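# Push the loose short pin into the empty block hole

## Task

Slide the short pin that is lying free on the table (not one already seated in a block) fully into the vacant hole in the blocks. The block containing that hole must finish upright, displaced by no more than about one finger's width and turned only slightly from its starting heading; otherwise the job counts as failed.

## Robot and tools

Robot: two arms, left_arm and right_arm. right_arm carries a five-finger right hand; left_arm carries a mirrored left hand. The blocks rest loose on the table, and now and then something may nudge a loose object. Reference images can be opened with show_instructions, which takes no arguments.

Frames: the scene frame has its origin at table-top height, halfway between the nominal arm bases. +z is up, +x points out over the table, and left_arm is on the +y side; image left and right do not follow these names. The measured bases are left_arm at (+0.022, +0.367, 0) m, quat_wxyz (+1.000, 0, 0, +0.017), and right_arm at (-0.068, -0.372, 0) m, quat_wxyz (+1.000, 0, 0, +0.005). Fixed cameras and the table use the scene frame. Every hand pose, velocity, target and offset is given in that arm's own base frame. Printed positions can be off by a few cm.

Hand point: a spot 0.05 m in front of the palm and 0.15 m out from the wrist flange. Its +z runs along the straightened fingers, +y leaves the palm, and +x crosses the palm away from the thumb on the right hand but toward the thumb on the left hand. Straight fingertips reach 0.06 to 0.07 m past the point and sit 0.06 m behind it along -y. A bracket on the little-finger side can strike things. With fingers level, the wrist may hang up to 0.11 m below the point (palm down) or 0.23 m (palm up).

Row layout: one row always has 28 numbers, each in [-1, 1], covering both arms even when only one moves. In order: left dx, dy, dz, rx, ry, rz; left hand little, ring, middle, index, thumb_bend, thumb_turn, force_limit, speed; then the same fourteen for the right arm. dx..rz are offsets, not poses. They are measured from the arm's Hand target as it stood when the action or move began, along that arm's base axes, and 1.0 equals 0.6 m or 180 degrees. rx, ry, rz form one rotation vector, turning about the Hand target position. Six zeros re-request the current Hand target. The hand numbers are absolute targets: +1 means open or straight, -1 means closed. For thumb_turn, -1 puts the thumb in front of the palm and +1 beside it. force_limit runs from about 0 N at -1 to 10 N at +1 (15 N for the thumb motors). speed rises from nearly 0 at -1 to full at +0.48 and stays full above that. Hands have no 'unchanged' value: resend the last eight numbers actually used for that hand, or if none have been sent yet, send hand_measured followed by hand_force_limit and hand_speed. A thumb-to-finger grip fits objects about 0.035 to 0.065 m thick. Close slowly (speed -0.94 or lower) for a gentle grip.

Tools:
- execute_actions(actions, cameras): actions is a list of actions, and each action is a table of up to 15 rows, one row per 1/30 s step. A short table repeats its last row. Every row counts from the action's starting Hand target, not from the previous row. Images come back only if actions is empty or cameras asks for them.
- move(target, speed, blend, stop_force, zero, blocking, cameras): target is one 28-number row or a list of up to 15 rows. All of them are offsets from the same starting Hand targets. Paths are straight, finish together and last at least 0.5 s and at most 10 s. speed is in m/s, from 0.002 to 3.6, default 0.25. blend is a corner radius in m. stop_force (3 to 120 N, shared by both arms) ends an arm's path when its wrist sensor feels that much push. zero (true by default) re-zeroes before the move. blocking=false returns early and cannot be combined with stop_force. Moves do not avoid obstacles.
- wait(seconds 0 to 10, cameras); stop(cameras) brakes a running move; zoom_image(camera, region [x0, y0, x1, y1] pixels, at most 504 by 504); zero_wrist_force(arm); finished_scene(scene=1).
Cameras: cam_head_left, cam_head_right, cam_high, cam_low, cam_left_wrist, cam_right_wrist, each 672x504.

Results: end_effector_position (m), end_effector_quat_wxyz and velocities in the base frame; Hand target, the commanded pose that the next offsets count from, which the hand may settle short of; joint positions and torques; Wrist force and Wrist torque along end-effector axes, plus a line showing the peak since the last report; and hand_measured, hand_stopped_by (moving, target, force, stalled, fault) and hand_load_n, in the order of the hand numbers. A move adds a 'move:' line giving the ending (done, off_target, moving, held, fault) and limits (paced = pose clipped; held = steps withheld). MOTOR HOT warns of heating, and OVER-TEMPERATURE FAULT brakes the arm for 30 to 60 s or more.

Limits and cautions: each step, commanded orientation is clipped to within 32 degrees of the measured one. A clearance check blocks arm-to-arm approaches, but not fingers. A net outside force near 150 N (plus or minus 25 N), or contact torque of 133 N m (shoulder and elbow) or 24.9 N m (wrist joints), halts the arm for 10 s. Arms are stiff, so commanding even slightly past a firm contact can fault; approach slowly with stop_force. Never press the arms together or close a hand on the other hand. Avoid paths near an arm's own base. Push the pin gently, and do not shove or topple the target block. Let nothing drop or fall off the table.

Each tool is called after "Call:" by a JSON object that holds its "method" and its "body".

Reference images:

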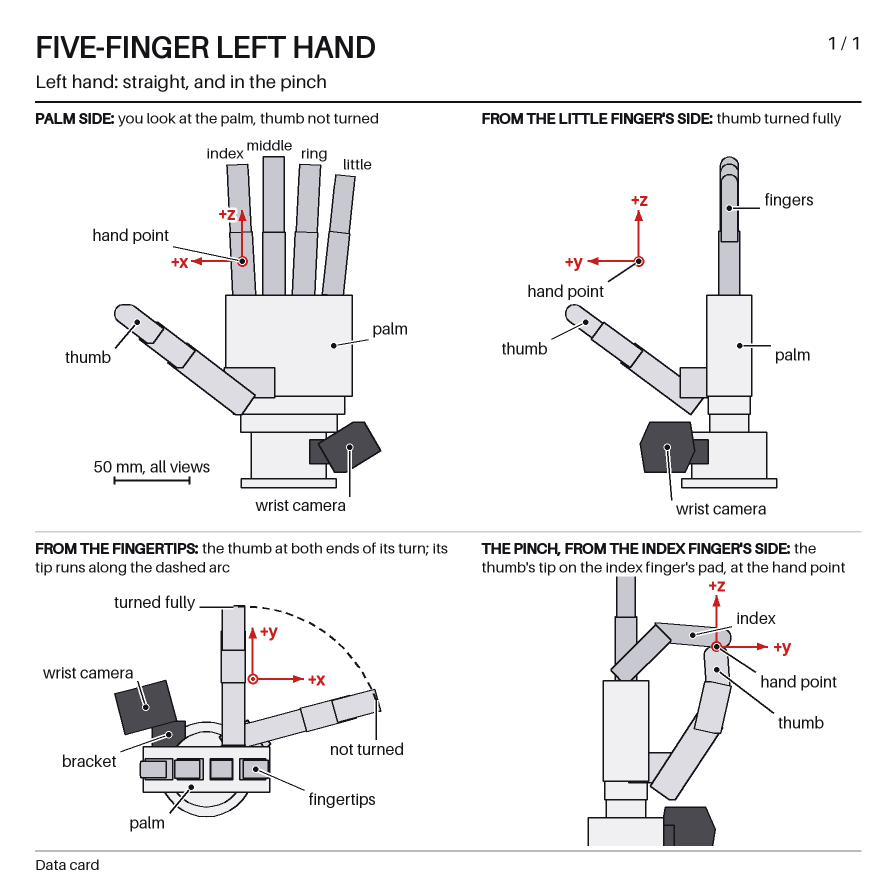

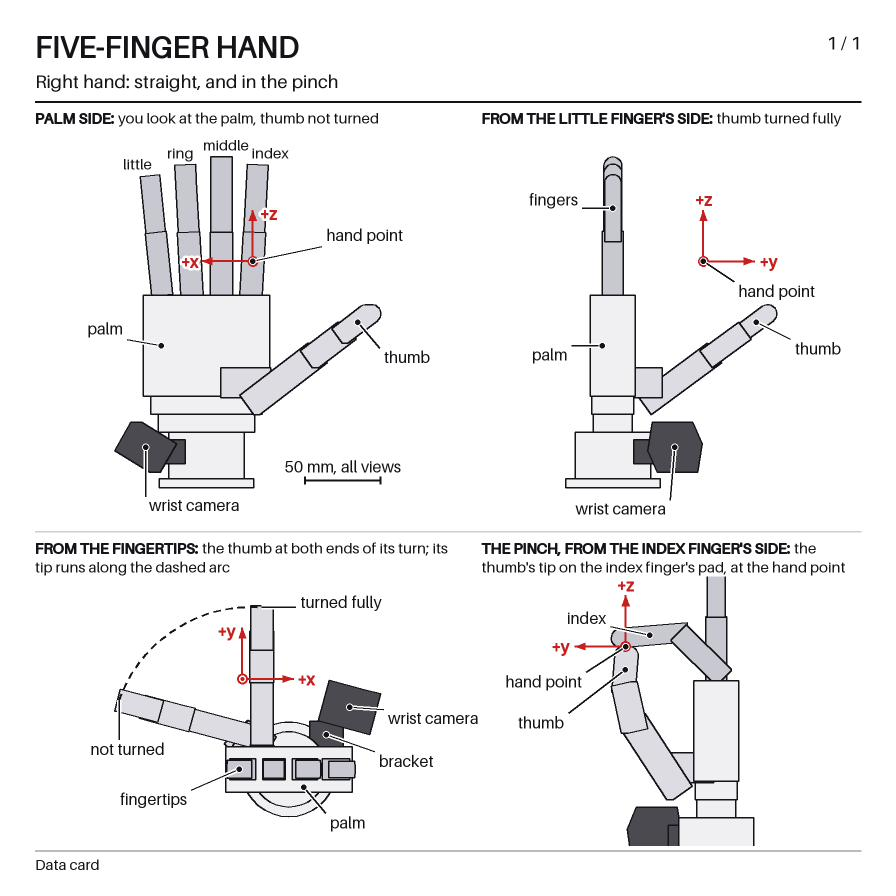

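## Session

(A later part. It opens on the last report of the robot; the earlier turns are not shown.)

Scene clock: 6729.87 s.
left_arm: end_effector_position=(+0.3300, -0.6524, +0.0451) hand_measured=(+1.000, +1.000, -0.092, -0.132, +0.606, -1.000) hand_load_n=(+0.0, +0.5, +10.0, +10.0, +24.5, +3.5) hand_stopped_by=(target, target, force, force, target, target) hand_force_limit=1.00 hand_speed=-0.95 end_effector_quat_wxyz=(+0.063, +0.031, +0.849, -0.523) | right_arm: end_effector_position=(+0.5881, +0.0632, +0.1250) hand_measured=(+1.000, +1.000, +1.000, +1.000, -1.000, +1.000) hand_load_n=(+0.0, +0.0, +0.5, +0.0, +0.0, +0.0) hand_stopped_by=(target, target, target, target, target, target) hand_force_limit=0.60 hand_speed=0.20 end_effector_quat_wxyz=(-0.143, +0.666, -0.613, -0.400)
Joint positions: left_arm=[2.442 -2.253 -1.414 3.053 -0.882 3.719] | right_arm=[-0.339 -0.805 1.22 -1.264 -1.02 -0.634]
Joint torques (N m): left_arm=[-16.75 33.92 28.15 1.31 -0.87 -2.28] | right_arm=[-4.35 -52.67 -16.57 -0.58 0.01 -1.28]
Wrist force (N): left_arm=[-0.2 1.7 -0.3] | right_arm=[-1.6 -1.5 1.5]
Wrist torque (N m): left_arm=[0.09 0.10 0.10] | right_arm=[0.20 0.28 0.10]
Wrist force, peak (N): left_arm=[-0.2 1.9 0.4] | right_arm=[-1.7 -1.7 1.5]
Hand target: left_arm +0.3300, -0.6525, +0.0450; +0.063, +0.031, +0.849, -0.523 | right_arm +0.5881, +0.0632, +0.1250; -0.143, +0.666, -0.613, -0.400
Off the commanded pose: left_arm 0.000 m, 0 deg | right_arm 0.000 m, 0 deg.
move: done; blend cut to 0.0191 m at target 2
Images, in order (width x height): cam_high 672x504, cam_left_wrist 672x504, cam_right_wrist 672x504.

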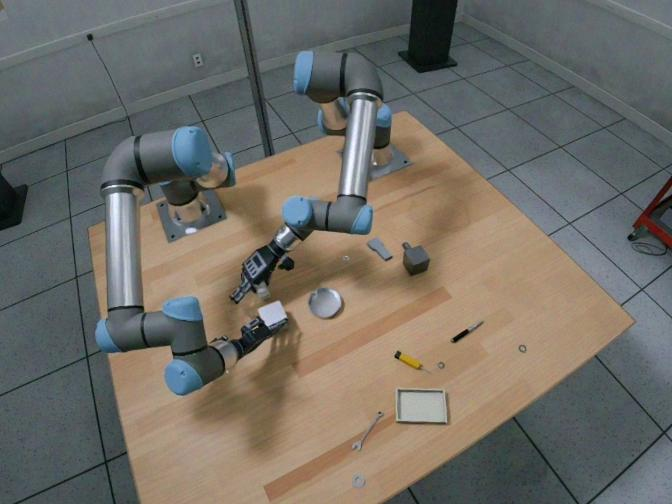

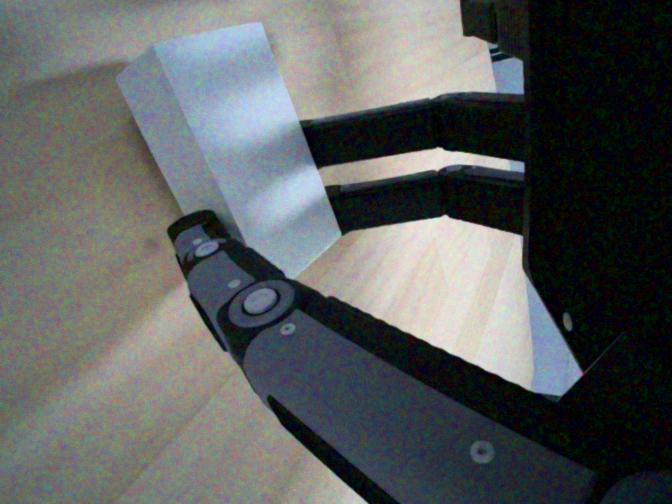

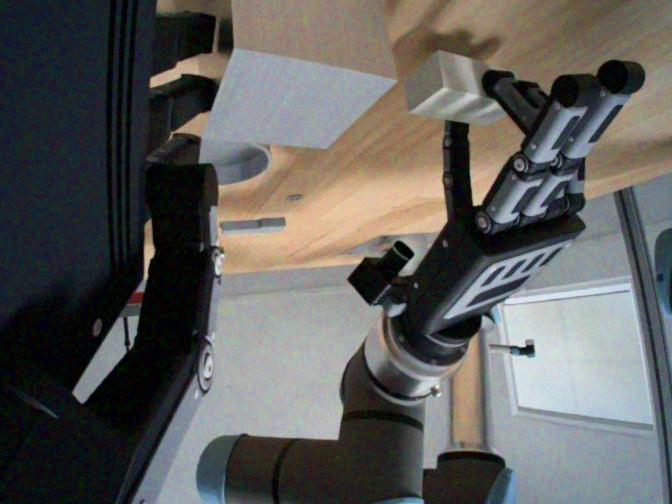

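Call:
{"method": "execute_actions", "body": {"actions": []}}

Scene clock: 6754.47 s.
left_arm: end_effector_position=(+0.3300, -0.6525, +0.0450) hand_measured=(+1.000, +1.000, -0.092, -0.132, +0.606, -1.000) hand_load_n=(+0.0, +0.0, +10.0, +10.0, +24.0, +3.5) hand_stopped_by=(target, target, force, force, target, target) hand_force_limit=1.00 hand_speed=-0.95 end_effector_quat_wxyz=(+0.063, +0.031, +0.849, -0.523) | right_arm: end_effector_position=(+0.5881, +0.0632, +0.1250) hand_measured=(+1.000, +1.000, +1.000, +1.000, -1.000, +1.000) hand_load_n=(+0.0, +0.0, +0.5, +0.0, +0.0, +0.0) hand_stopped_by=(target, target, target, target, target, target) hand_force_limit=0.60 hand_speed=0.20 end_effector_quat_wxyz=(-0.143, +0.666, -0.613, -0.400)
Joint positions: left_arm=[2.442 -2.254 -1.414 3.053 -0.882 3.719] | right_arm=[-0.339 -0.805 1.22 -1.264 -1.02 -0.634]
Joint velocities: within noise
Joint torques (N m): left_arm=[-15.09 33.98 29.09 0.94 -0.68 -2.1] | right_arm=[-4.32 -52.38 -16.78 -0.71 -0.15 -1.35]
Wrist force (N): left_arm=[-0.1 1.4 -0.3] | right_arm=[-1.5 -1.7 1.2]
Wrist torque (N m): left_arm=[0.05 0.09 0.12] | right_arm=[0.19 0.27 0.10]
Wrist force, peak (N): left_arm=[0.0 1.9 -0.3] | right_arm=[-1.8 -1.7 1.4]
Hand target: left_arm +0.3300, -0.6525, +0.0450; +0.063, +0.031, +0.849, -0.523 | right_arm +0.5881, +0.0632, +0.1250; -0.143, +0.666, -0.613, -0.400
Off the commanded pose: left_arm 0.000 m, 0 deg | right_arm 0.000 m, 0 deg.

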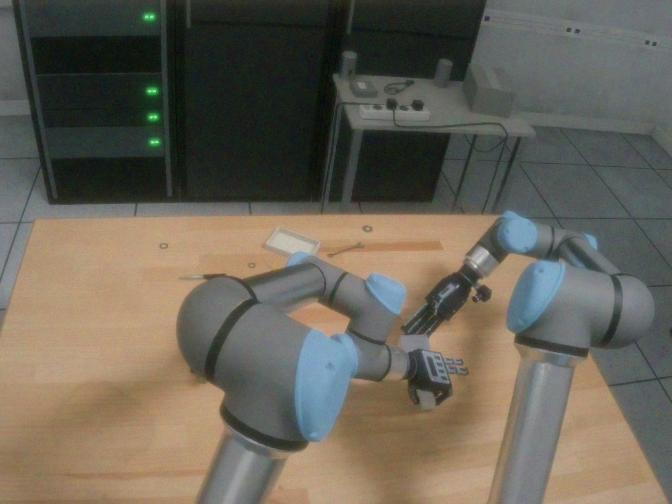

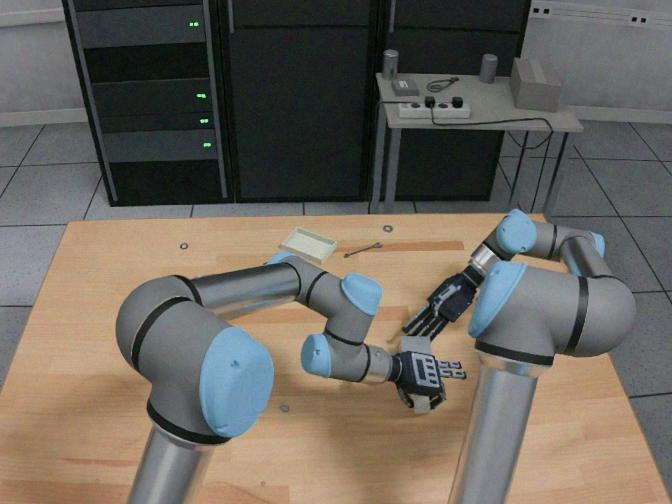

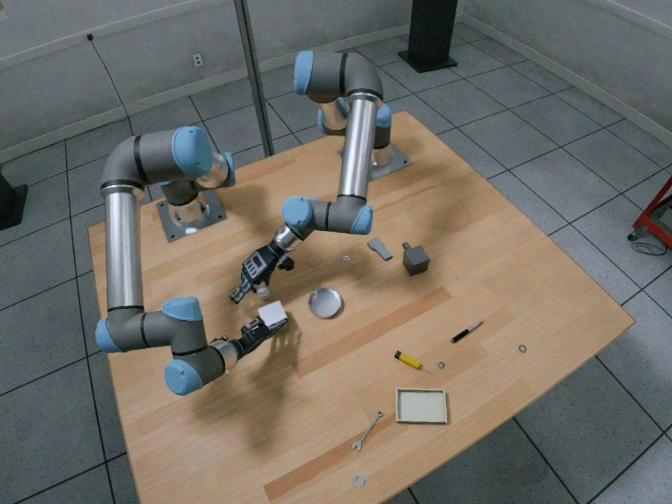

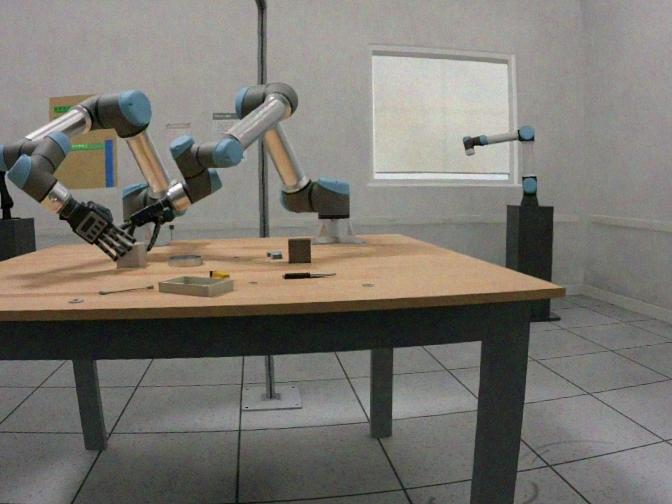

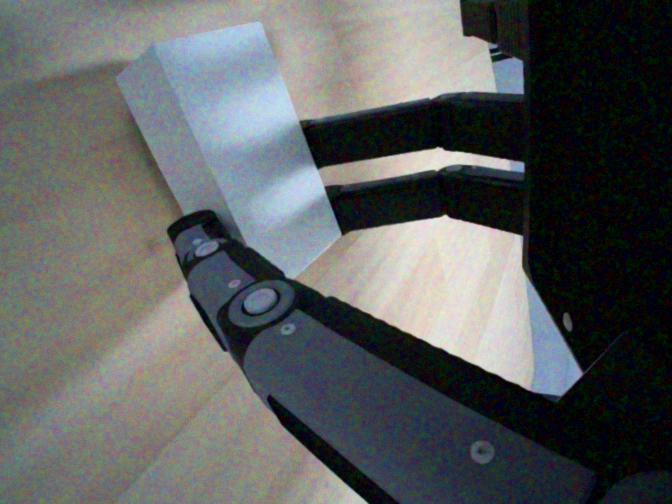

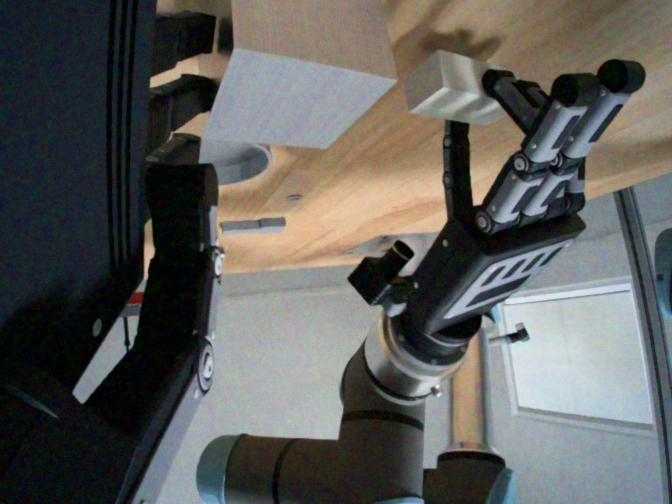

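Call:
{"method": "zoom_image", "body": {"camera": "cam_right_wrist", "region": [200, 0, 560, 200]}}

Call:
{"method": "zoom_image", "body": {"camera": "cam_left_wrist", "region": [80, 0, 380, 300]}}

Scaled by 1.400 from the camera's 672x504 image, which has a finer 960x720 frame.

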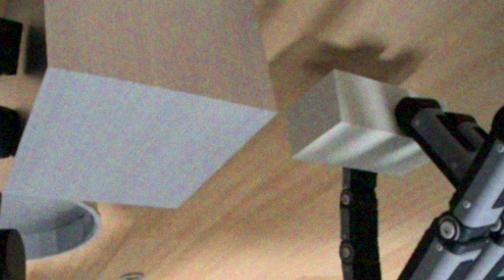

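Scaled by 1.680 from the camera's 672x504 image, which has a finer 960x720 frame.

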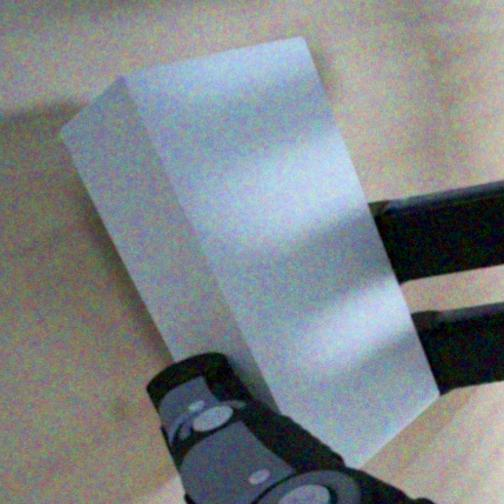

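Call:
{"method": "move", "body": {"target": [0.045,-0.0045,0,0,0,0,1,1,-0.55,-0.46,0.6,-1,1.0,-0.95,0,0,0,0,0,0,1,1,1,1,-1,1,0.6,0.2], "speed": 0.02, "stop_force": 3, "cameras": ["cam_left_wrist","cam_right_wrist"]}}

Call:
{"method": "zoom_image", "body": {"camera": "cam_left_wrist", "region": [80, 0, 330, 190]}}

Call:
{"method": "zoom_image", "body": {"camera": "cam_right_wrist", "region": [280, 0, 540, 180]}}

Scene clock: 6778.10 s.
left_arm: end_effector_position=(+0.3570, -0.6552, +0.0450) hand_measured=(+1.000, +1.000, -0.092, -0.132, +0.606, -1.000) hand_load_n=(+0.0, -0.5, +10.0, +10.0, +24.5, +3.5) hand_stopped_by=(target, target, force, force, target, target) hand_force_limit=1.00 hand_speed=-0.95 end_effector_quat_wxyz=(+0.063, +0.031, +0.849, -0.523) | right_arm: end_effector_position=(+0.5881, +0.0632, +0.1250) hand_measured=(+1.000, +1.000, +1.000, +1.000, -1.000, +1.000) hand_load_n=(+0.0, +0.0, +0.5, +0.0, +0.0, +0.0) hand_stopped_by=(target, target, target, target, target, target) hand_force_limit=0.60 hand_speed=0.20 end_effector_quat_wxyz=(-0.143, +0.666, -0.613, -0.400)
Joint positions: left_arm=[2.469 -2.296 -1.339 3.008 -0.86 3.739] | right_arm=[-0.339 -0.805 1.22 -1.264 -1.02 -0.634]
Joint torques (N m): left_arm=[14.02 35.16 29.71 -1.95 2.16 2.15] | right_arm=[-4.42 -52.16 -16.6 -0.59 -0.21 -1.15]
Wrist force (N): left_arm=[0.1 1.4 -0.4] | right_arm=[-1.5 -1.4 1.4]
Wrist torque (N m): left_arm=[0.06 0.07 0.04] | right_arm=[0.23 0.27 0.12]
Wrist force, peak (N): left_arm=[-0.2 1.8 -0.1] | right_arm=[-1.7 -1.7 1.5]
Hand target: left_arm +0.3570, -0.6552, +0.0450; +0.063, +0.031, +0.849, -0.523 | right_arm +0.5881, +0.0632, +0.1250; -0.143, +0.666, -0.613, -0.400
Off the commanded pose: left_arm 0.000 m, 0 deg | right_arm 0.000 m, 0 deg.
move: done
Images, in order (width x height): cam_left_wrist 672x504, cam_right_wrist 672x504.

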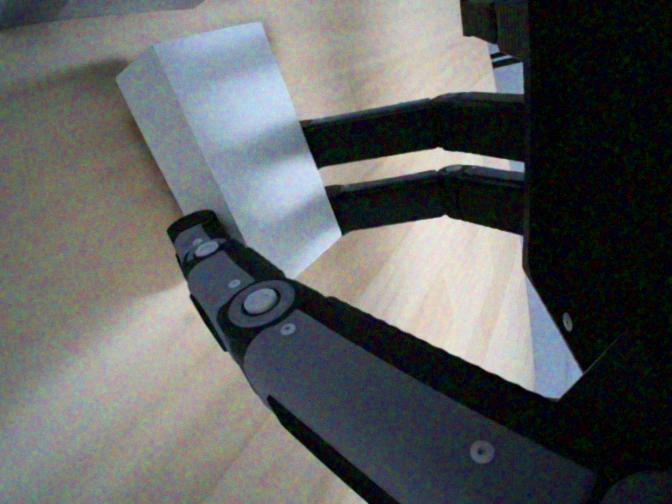

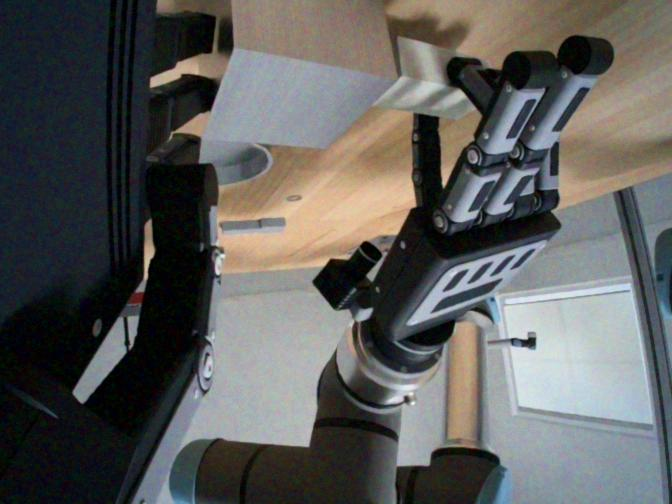

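Scaled by 2.016 from the camera's 672x504 image, which has a finer 960x720 frame.

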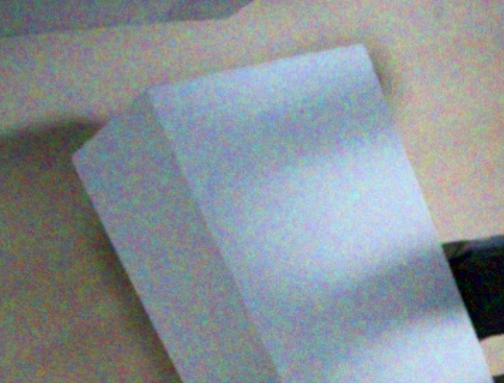

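Scaled by 1.938 from the camera's 672x504 image, which has a finer 960x720 frame.

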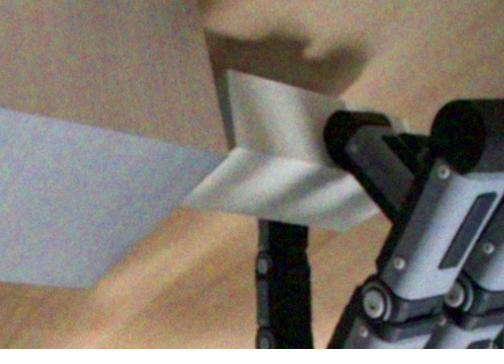

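Call:
{"method": "move", "body": {"target": [0.0117,-0.00117,0,0,0,0,1,1,-0.55,-0.46,0.6,-1,1.0,-0.95,0,0,0,0,0,0,1,1,1,1,-1,1,0.6,0.2], "speed": 0.015, "stop_force": 3, "cameras": ["cam_left_wrist","cam_right_wrist"]}}

Call:
{"method": "zoom_image", "body": {"camera": "cam_left_wrist", "region": [80, 0, 330, 190]}}

Call:
{"method": "zoom_image", "body": {"camera": "cam_right_wrist", "region": [280, 0, 540, 180]}}

Scene clock: 6790.60 s.
left_arm: end_effector_position=(+0.3640, -0.6559, +0.0450) hand_measured=(+1.000, +1.000, -0.092, -0.132, +0.606, -1.000) hand_load_n=(+0.0, +0.0, +10.0, +10.0, +24.5, +3.0) hand_stopped_by=(target, target, force, force, target, target) hand_force_limit=1.00 hand_speed=-0.95 end_effector_quat_wxyz=(+0.063, +0.031, +0.849, -0.523) | right_arm: end_effector_position=(+0.5881, +0.0632, +0.1250) hand_measured=(+1.000, +1.000, +1.000, +1.000, -1.000, +1.000) hand_load_n=(+0.0, +0.0, +0.5, +0.0, +0.0, +0.0) hand_stopped_by=(target, target, target, target, target, target) hand_force_limit=0.60 hand_speed=0.20 end_effector_quat_wxyz=(-0.143, +0.666, -0.613, -0.400)
Joint positions: left_arm=[2.476 -2.308 -1.318 2.995 -0.855 3.745] | right_arm=[-0.339 -0.805 1.22 -1.264 -1.02 -0.634]
Joint torques (N m): left_arm=[12.54 36.38 29.3 -2.13 2.18 2] | right_arm=[-3.71 -52.69 -16.6 -0.71 -0.26 -1.28]
Wrist force (N): left_arm=[-0.4 1.5 -0.3] | right_arm=[-1.8 -1.5 1.3]
Wrist torque (N m): left_arm=[0.06 0.14 0.01] | right_arm=[0.21 0.31 0.10]
Wrist force, peak (N): left_arm=[0.0 1.7 -0.2] | right_arm=[-1.5 -1.8 1.5]
Hand target: left_arm +0.3640, -0.6559, +0.0450; +0.063, +0.031, +0.849, -0.523 | right_arm +0.5881, +0.0632, +0.1250; -0.143, +0.666, -0.613, -0.400
Off the commanded pose: left_arm 0.000 m, 0 deg | right_arm 0.000 m, 0 deg.
move: done
Images, in order (width x height): cam_left_wrist 672x504, cam_right_wrist 672x504.

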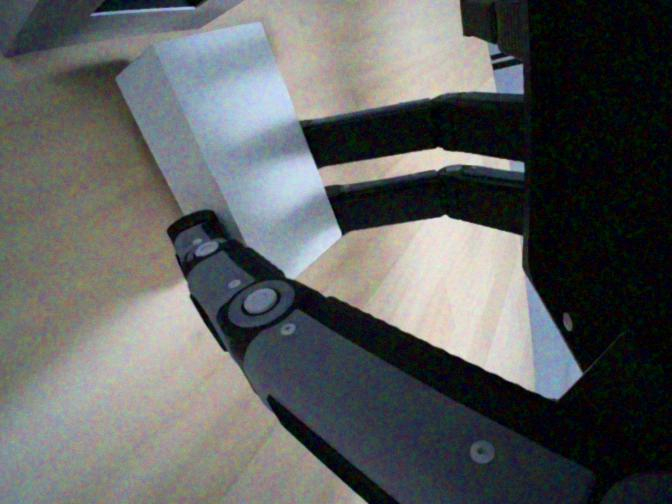

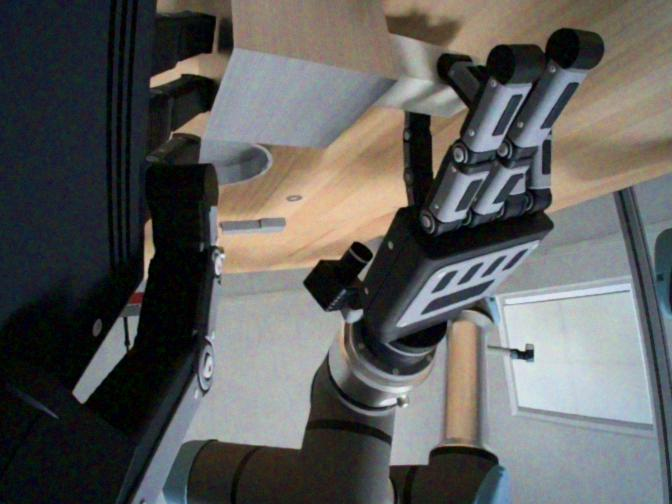

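Scaled by 2.016 from the camera's 672x504 image, which has a finer 960x720 frame.

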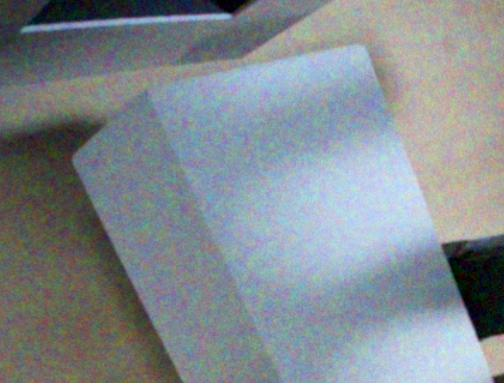

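Scaled by 1.938 from the camera's 672x504 image, which has a finer 960x720 frame.

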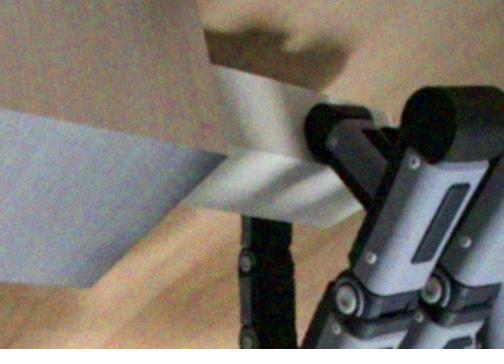

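Call:
{"method": "move", "body": {"target": [0.0133,-0.00133,0,0,0,0,1,1,-0.55,-0.46,0.6,-1,1.0,-0.95,0,0,0,0,0,0,1,1,1,1,-1,1,0.6,0.2], "speed": 0.015, "stop_force": 3, "cameras": ["cam_left_wrist","cam_right_wrist"]}}

Call:
{"method": "zoom_image", "body": {"camera": "cam_left_wrist", "region": [80, 0, 330, 190]}}

Call:
{"method": "zoom_image", "body": {"camera": "cam_right_wrist", "region": [280, 0, 540, 180]}}

Scene clock: 6823.80 s.
left_arm: end_effector_position=(+0.3720, -0.6567, +0.0450) hand_measured=(+1.000, +1.000, -0.092, -0.132, +0.606, -1.000) hand_load_n=(+0.0, +0.0, +10.0, +10.0, +24.5, +3.5) hand_stopped_by=(target, target, force, force, target, target) hand_force_limit=1.00 hand_speed=-0.95 end_effector_quat_wxyz=(+0.063, +0.031, +0.849, -0.523) | right_arm: end_effector_position=(+0.5881, +0.0632, +0.1250) hand_measured=(+1.000, +1.000, +1.000, +1.000, -1.000, +1.000) hand_load_n=(+0.0, +0.0, +0.5, +0.0, +0.0, +0.0) hand_stopped_by=(target, target, target, target, target, target) hand_force_limit=0.60 hand_speed=0.20 end_effector_quat_wxyz=(-0.143, +0.666, -0.613, -0.400)
Joint positions: left_arm=[2.483 -2.322 -1.294 2.981 -0.849 3.75] | right_arm=[-0.339 -0.805 1.22 -1.264 -1.02 -0.634]
Joint torques (N m): left_arm=[13.19 37.26 30.26 -2.2 1.94 1.78] | right_arm=[-4.79 -52.47 -16.87 -0.66 -0.44 -1.24]
Wrist force (N): left_arm=[-0.2 1.4 -0.3] | right_arm=[-1.4 -1.7 1.4]
Wrist torque (N m): left_arm=[0.05 0.10 0.02] | right_arm=[0.17 0.25 0.11]
Wrist force, peak (N): left_arm=[-0.3 1.6 -0.4] | right_arm=[-1.6 -1.7 1.5]
Hand target: left_arm +0.3720, -0.6567, +0.0450; +0.063, +0.031, +0.849, -0.523 | right_arm +0.5881, +0.0632, +0.1250; -0.143, +0.666, -0.613, -0.400
Off the commanded pose: left_arm 0.000 m, 0 deg | right_arm 0.000 m, 0 deg.
move: done
Images, in order (width x height): cam_left_wrist 672x504, cam_right_wrist 672x504.

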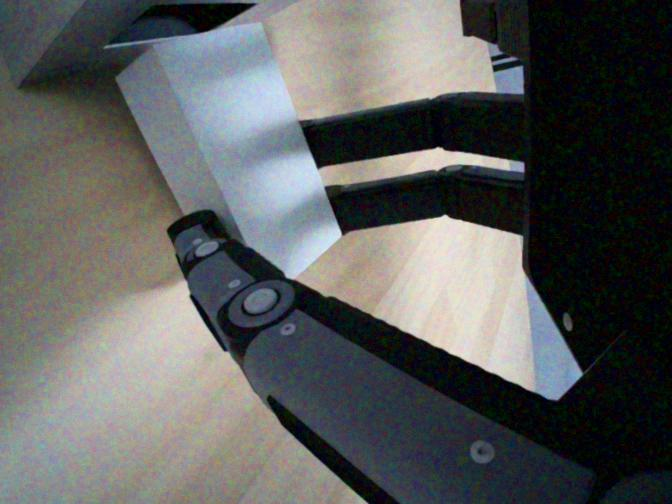

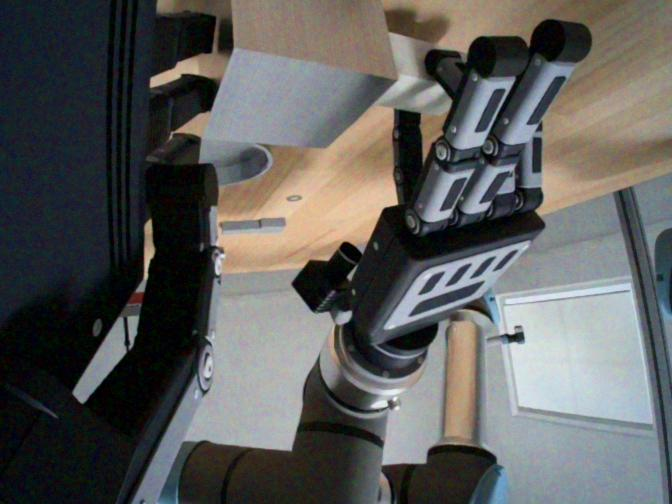

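Scaled by 2.016 from the camera's 672x504 image, which has a finer 960x720 frame.

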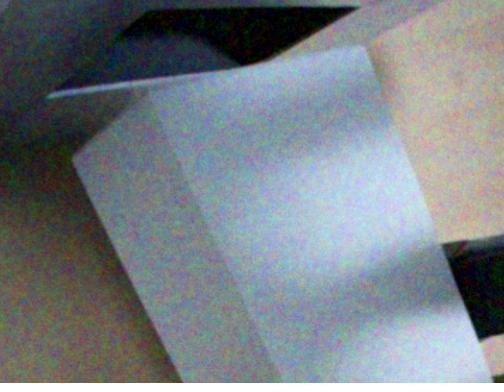

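Scaled by 1.938 from the camera's 672x504 image, which has a finer 960x720 frame.

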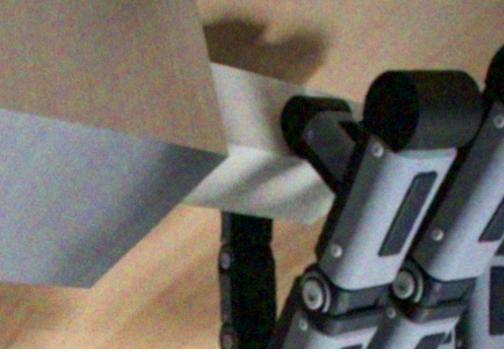

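Call:
{"method": "wait", "body": {"seconds": 0, "cameras": ["cam_high","cam_left_wrist"]}}

Call:
{"method": "zoom_image", "body": {"camera": "cam_high", "region": [210, 250, 330, 350]}}

Call:
{"method": "zoom_image", "body": {"camera": "cam_left_wrist", "region": [100, 0, 220, 90]}}

Scene clock: 6849.83 s.
left_arm: end_effector_position=(+0.3720, -0.6567, +0.0450) hand_measured=(+1.000, +1.000, -0.092, -0.132, +0.606, -1.000) hand_load_n=(+0.0, +0.0, +10.0, +10.0, +24.5, +3.0) hand_stopped_by=(target, target, force, force, target, target) hand_force_limit=1.00 hand_speed=-0.95 end_effector_quat_wxyz=(+0.063, +0.031, +0.849, -0.523) | right_arm: end_effector_position=(+0.5881, +0.0632, +0.1250) hand_measured=(+1.000, +1.000, +1.000, +1.000, -1.000, +1.000) hand_load_n=(+0.0, +0.0, +0.0, +0.0, +0.0, +0.0) hand_stopped_by=(target, target, target, target, target, target) hand_force_limit=0.60 hand_speed=0.20 end_effector_quat_wxyz=(-0.143, +0.666, -0.613, -0.400)
Joint positions: left_arm=[2.483 -2.322 -1.294 2.981 -0.849 3.75] | right_arm=[-0.339 -0.805 1.22 -1.264 -1.02 -0.634]
Joint torques (N m): left_arm=[12.88 37.4 30.15 -2.08 2.17 2.07] | right_arm=[-3.98 -52.54 -17.54 -0.54 -0.33 -1.37]
Wrist force (N): left_arm=[0.0 1.1 -0.3] | right_arm=[-1.6 -1.4 1.6]
Wrist torque (N m): left_arm=[0.00 0.08 0.04] | right_arm=[0.21 0.27 0.11]
Wrist force, peak (N): left_arm=[-0.2 1.6 -0.4] | right_arm=[-1.6 -1.8 1.4]
Hand target: left_arm +0.3720, -0.6567, +0.0450; +0.063, +0.031, +0.849, -0.523 | right_arm +0.5881, +0.0632, +0.1250; -0.143, +0.666, -0.613, -0.400
Off the commanded pose: left_arm 0.000 m, 0 deg | right_arm 0.000 m, 0 deg.
Images, in order (width x height): cam_high 672x504, cam_left_wrist 672x504.

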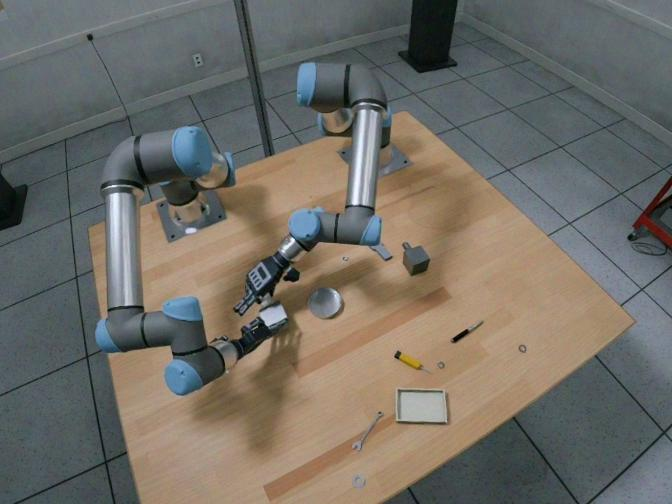

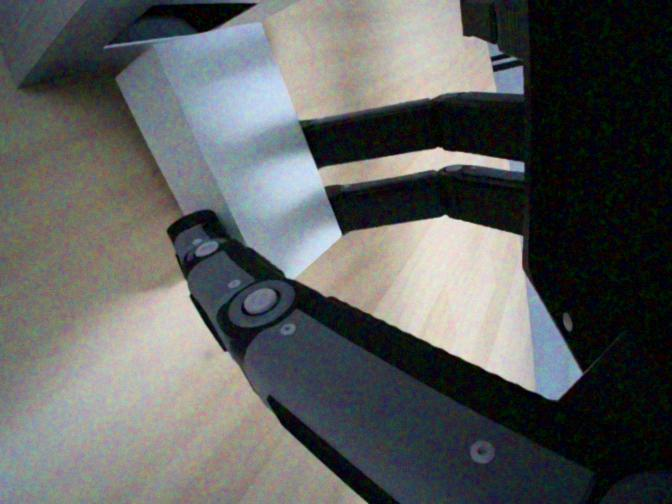

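Scaled by 4.200.

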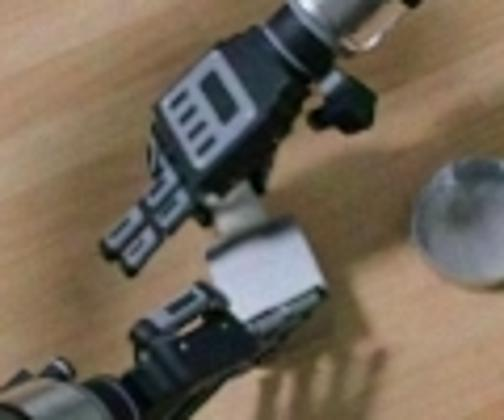

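Scaled by 4.200 from the camera's 672x504 image, which has a finer 960x720 frame.

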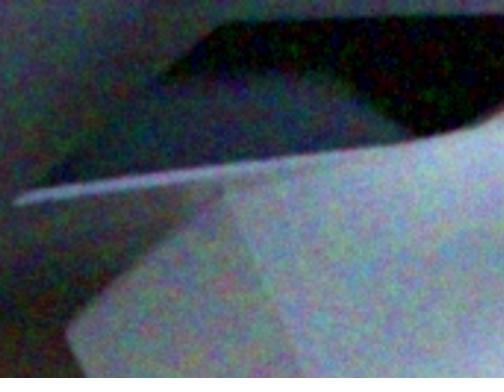

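Call:
{"method": "move", "body": {"target": [0.01,-0.001,0,0,0,0,1,1,-0.55,-0.46,0.6,-1,1.0,-0.95,0,0,0,0,0,0,1,1,1,1,-1,1,0.6,0.2], "speed": 0.01, "stop_force": 3, "cameras": ["cam_left_wrist","cam_right_wrist"]}}

Call:
{"method": "zoom_image", "body": {"camera": "cam_left_wrist", "region": [80, 0, 280, 150]}}

Call:
{"method": "zoom_image", "body": {"camera": "cam_right_wrist", "region": [280, 0, 540, 180]}}

Scene clock: 6861.10 s.
left_arm: end_effector_position=(+0.3779, -0.6573, +0.0450) hand_measured=(+1.000, +1.000, -0.092, -0.132, +0.606, -1.000) hand_load_n=(+0.0, +0.0, +10.0, +10.0, +24.5, +4.5) hand_stopped_by=(target, target, force, force, target, target) hand_force_limit=1.00 hand_speed=-0.95 end_effector_quat_wxyz=(+0.063, +0.031, +0.849, -0.523) | right_arm: end_effector_position=(+0.5881, +0.0632, +0.1250) hand_measured=(+1.000, +1.000, +1.000, +1.000, -1.000, +1.000) hand_load_n=(+0.0, -0.5, +0.5, +0.0, -0.5, +0.0) hand_stopped_by=(target, target, target, target, target, target) hand_force_limit=0.60 hand_speed=0.20 end_effector_quat_wxyz=(-0.143, +0.666, -0.613, -0.400)
Joint positions: left_arm=[2.489 -2.332 -1.276 2.97 -0.844 3.755] | right_arm=[-0.339 -0.805 1.22 -1.264 -1.02 -0.634]
Joint torques (N m): left_arm=[13.56 40.4 28.43 -0.81 1.3 2.08] | right_arm=[-3.85 -52.3 -17.4 -0.63 -0.48 -1.34]
Wrist force (N): left_arm=[3.1 2.2 -0.8] | right_arm=[-1.4 -1.6 1.6]
Wrist torque (N m): left_arm=[0.03 0.13 -0.09] | right_arm=[0.17 0.24 0.11]
Wrist force, peak (N): left_arm=[3.4 2.2 -0.8] | right_arm=[-1.8 -1.6 1.5]
Hand target: left_arm +0.3779, -0.6573, +0.0450; +0.063, +0.031, +0.849, -0.523 | right_arm +0.5881, +0.0632, +0.1250; -0.143, +0.666, -0.613, -0.400
Off the commanded pose: left_arm 0.000 m, 0 deg | right_arm 0.000 m, 0 deg.
move: contact (left_arm)
Images, in order (width x height): cam_left_wrist 672x504, cam_right_wrist 672x504.

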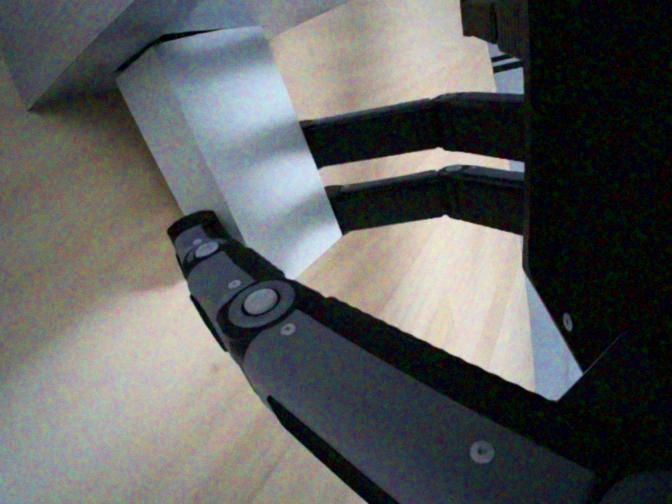

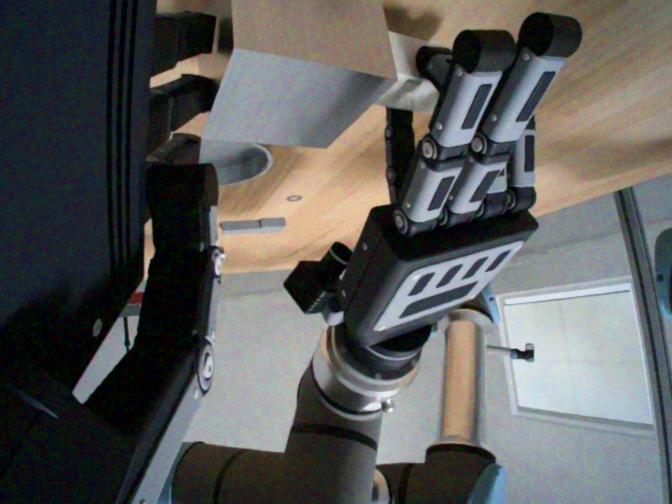

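Scaled by 2.520 from the camera's 672x504 image, which has a finer 960x720 frame.

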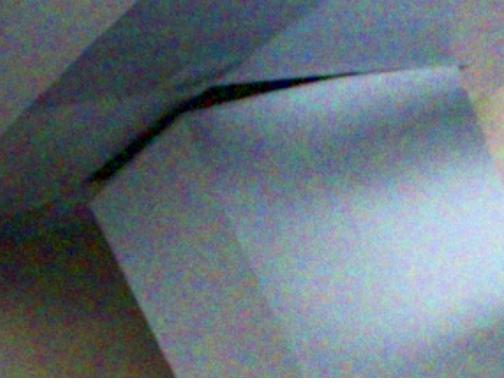

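Scaled by 1.938 from the camera's 672x504 image, which has a finer 960x720 frame.

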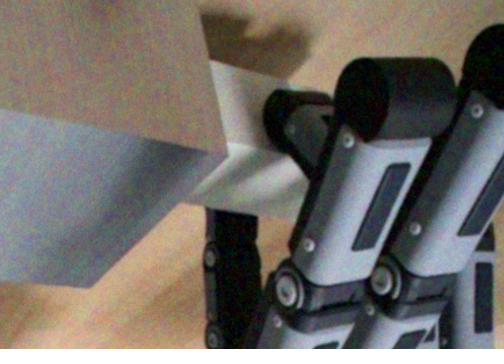

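Call:
{"method": "move", "body": {"target": [-0.0083,0.0003,0,0,0,0,1,1,-0.55,-0.46,0.6,-1,1.0,-0.95,0,0,0,0,0,0,1,1,1,1,-1,1,0.6,0.2], "speed": 0.02}}

Call:
{"method": "move", "body": {"target": [0.0,0.0043,0,0,0,-0.0167,1,1,-0.55,-0.46,0.6,-1,1.0,-0.95,0,0,0,0,0,0,1,1,1,1,-1,1,0.6,0.2], "speed": 0.02, "cameras": ["cam_left_wrist","cam_right_wrist"]}}

Call:
{"method": "zoom_image", "body": {"camera": "cam_left_wrist", "region": [80, 0, 280, 150]}}

Scene clock: 6923.93 s.
left_arm: end_effector_position=(+0.3731, -0.6572, +0.0450) hand_measured=(+1.000, +1.000, -0.092, -0.132, +0.606, -1.000) hand_load_n=(+0.0, +0.0, +10.0, +10.0, +24.0, +3.0) hand_stopped_by=(target, target, force, force, target, target) hand_force_limit=1.00 hand_speed=-0.95 end_effector_quat_wxyz=(+0.063, +0.031, +0.849, -0.523) | right_arm: end_effector_position=(+0.5881, +0.0632, +0.1250) hand_measured=(+1.000, +1.000, +1.000, +1.000, -1.000, +1.000) hand_load_n=(+0.0, +0.0, +0.5, +0.0, +0.0, +0.0) hand_stopped_by=(target, target, target, target, target, target) hand_force_limit=0.60 hand_speed=0.20 end_effector_quat_wxyz=(-0.143, +0.666, -0.613, -0.400)
Joint positions: left_arm=[2.484 -2.324 -1.29 2.979 -0.848 3.751] | right_arm=[-0.339 -0.805 1.22 -1.264 -1.02 -0.634]
Joint torques (N m): left_arm=[-16.16 64.94 7.27 0.87 -0.75 -2.12] | right_arm=[-3.98 -51.95 -16.79 -0.72 -0.5 -1.38]
Wrist force (N): left_arm=[-0.4 1.6 -0.2] | right_arm=[-1.5 -1.2 1.4]
Wrist torque (N m): left_arm=[0.08 0.14 0.07] | right_arm=[0.24 0.27 0.12]
Wrist force, peak (N): left_arm=[3.4 2.3 -0.9] | right_arm=[-1.7 -1.8 1.5]
Hand target: left_arm +0.3729, -0.6571, +0.0450; +0.063, +0.031, +0.849, -0.523 | right_arm +0.5881, +0.0632, +0.1250; -0.143, +0.666, -0.613, -0.400
Off the commanded pose: left_arm 0.000 m, 0 deg | right_arm 0.000 m, 0 deg.
move: done

Scene clock: 6925.63 s.
left_arm: end_effector_position=(+0.3729, -0.6546, +0.0450) hand_measured=(+1.000, +1.000, -0.092, -0.132, +0.606, -1.000) hand_load_n=(+0.0, +0.0, +10.0, +10.0, +24.0, +3.5) hand_stopped_by=(target, target, force, force, target, target) hand_force_limit=1.00 hand_speed=-0.95 end_effector_quat_wxyz=(+0.049, +0.053, +0.848, -0.525) | right_arm: end_effector_position=(+0.5881, +0.0632, +0.1250) hand_measured=(+1.000, +1.000, +1.000, +1.000, -1.000, +1.000) hand_load_n=(+0.0, +0.0, +0.5, +0.0, +0.0, +0.0) hand_stopped_by=(target, target, target, target, target, target) hand_force_limit=0.60 hand_speed=0.20 end_effector_quat_wxyz=(-0.143, +0.666, -0.613, -0.400)
Joint positions: left_arm=[2.497 -2.344 -1.26 2.932 -0.796 3.805] | right_arm=[-0.339 -0.805 1.22 -1.264 -1.02 -0.634]
Joint torques (N m): left_arm=[13.8 36.85 29.39 -1.95 2.34 1.75] | right_arm=[-3.75 -52.39 -17.27 -0.63 -0.53 -1.22]
Wrist force (N): left_arm=[0.2 1.5 -0.3] | right_arm=[-1.5 -1.7 1.4]
Wrist torque (N m): left_arm=[0.07 0.07 0.03] | right_arm=[0.18 0.26 0.11]
Wrist force, peak (N): left_arm=[-0.1 1.7 -0.5] | right_arm=[-1.7 -1.7 1.4]
Hand target: left_arm +0.3729, -0.6546, +0.0450; +0.049, +0.054, +0.848, -0.525 | right_arm +0.5881, +0.0632, +0.1250; -0.143, +0.666, -0.613, -0.400
Off the commanded pose: left_arm 0.000 m, 0 deg | right_arm 0.000 m, 0 deg.
move: done
Images, in order (width x height): cam_left_wrist 672x504, cam_right_wrist 672x504.

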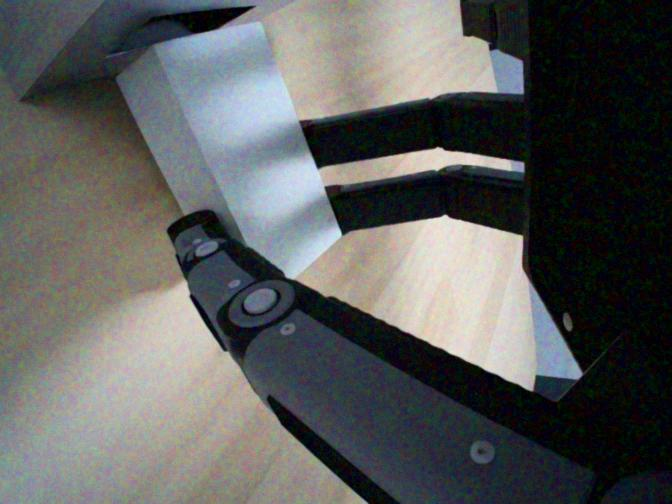

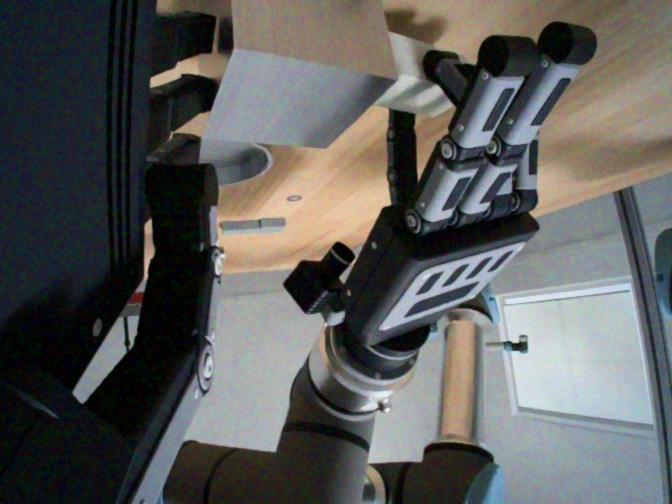

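Scaled by 2.520 from the camera's 672x504 image, which has a finer 960x720 frame.

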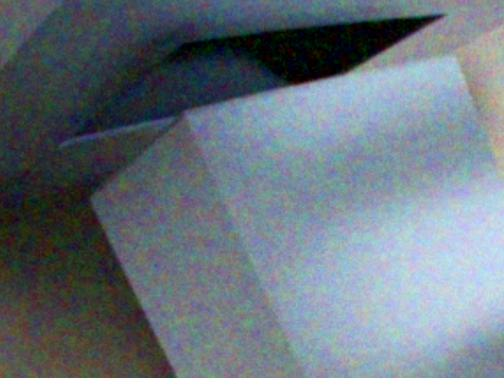

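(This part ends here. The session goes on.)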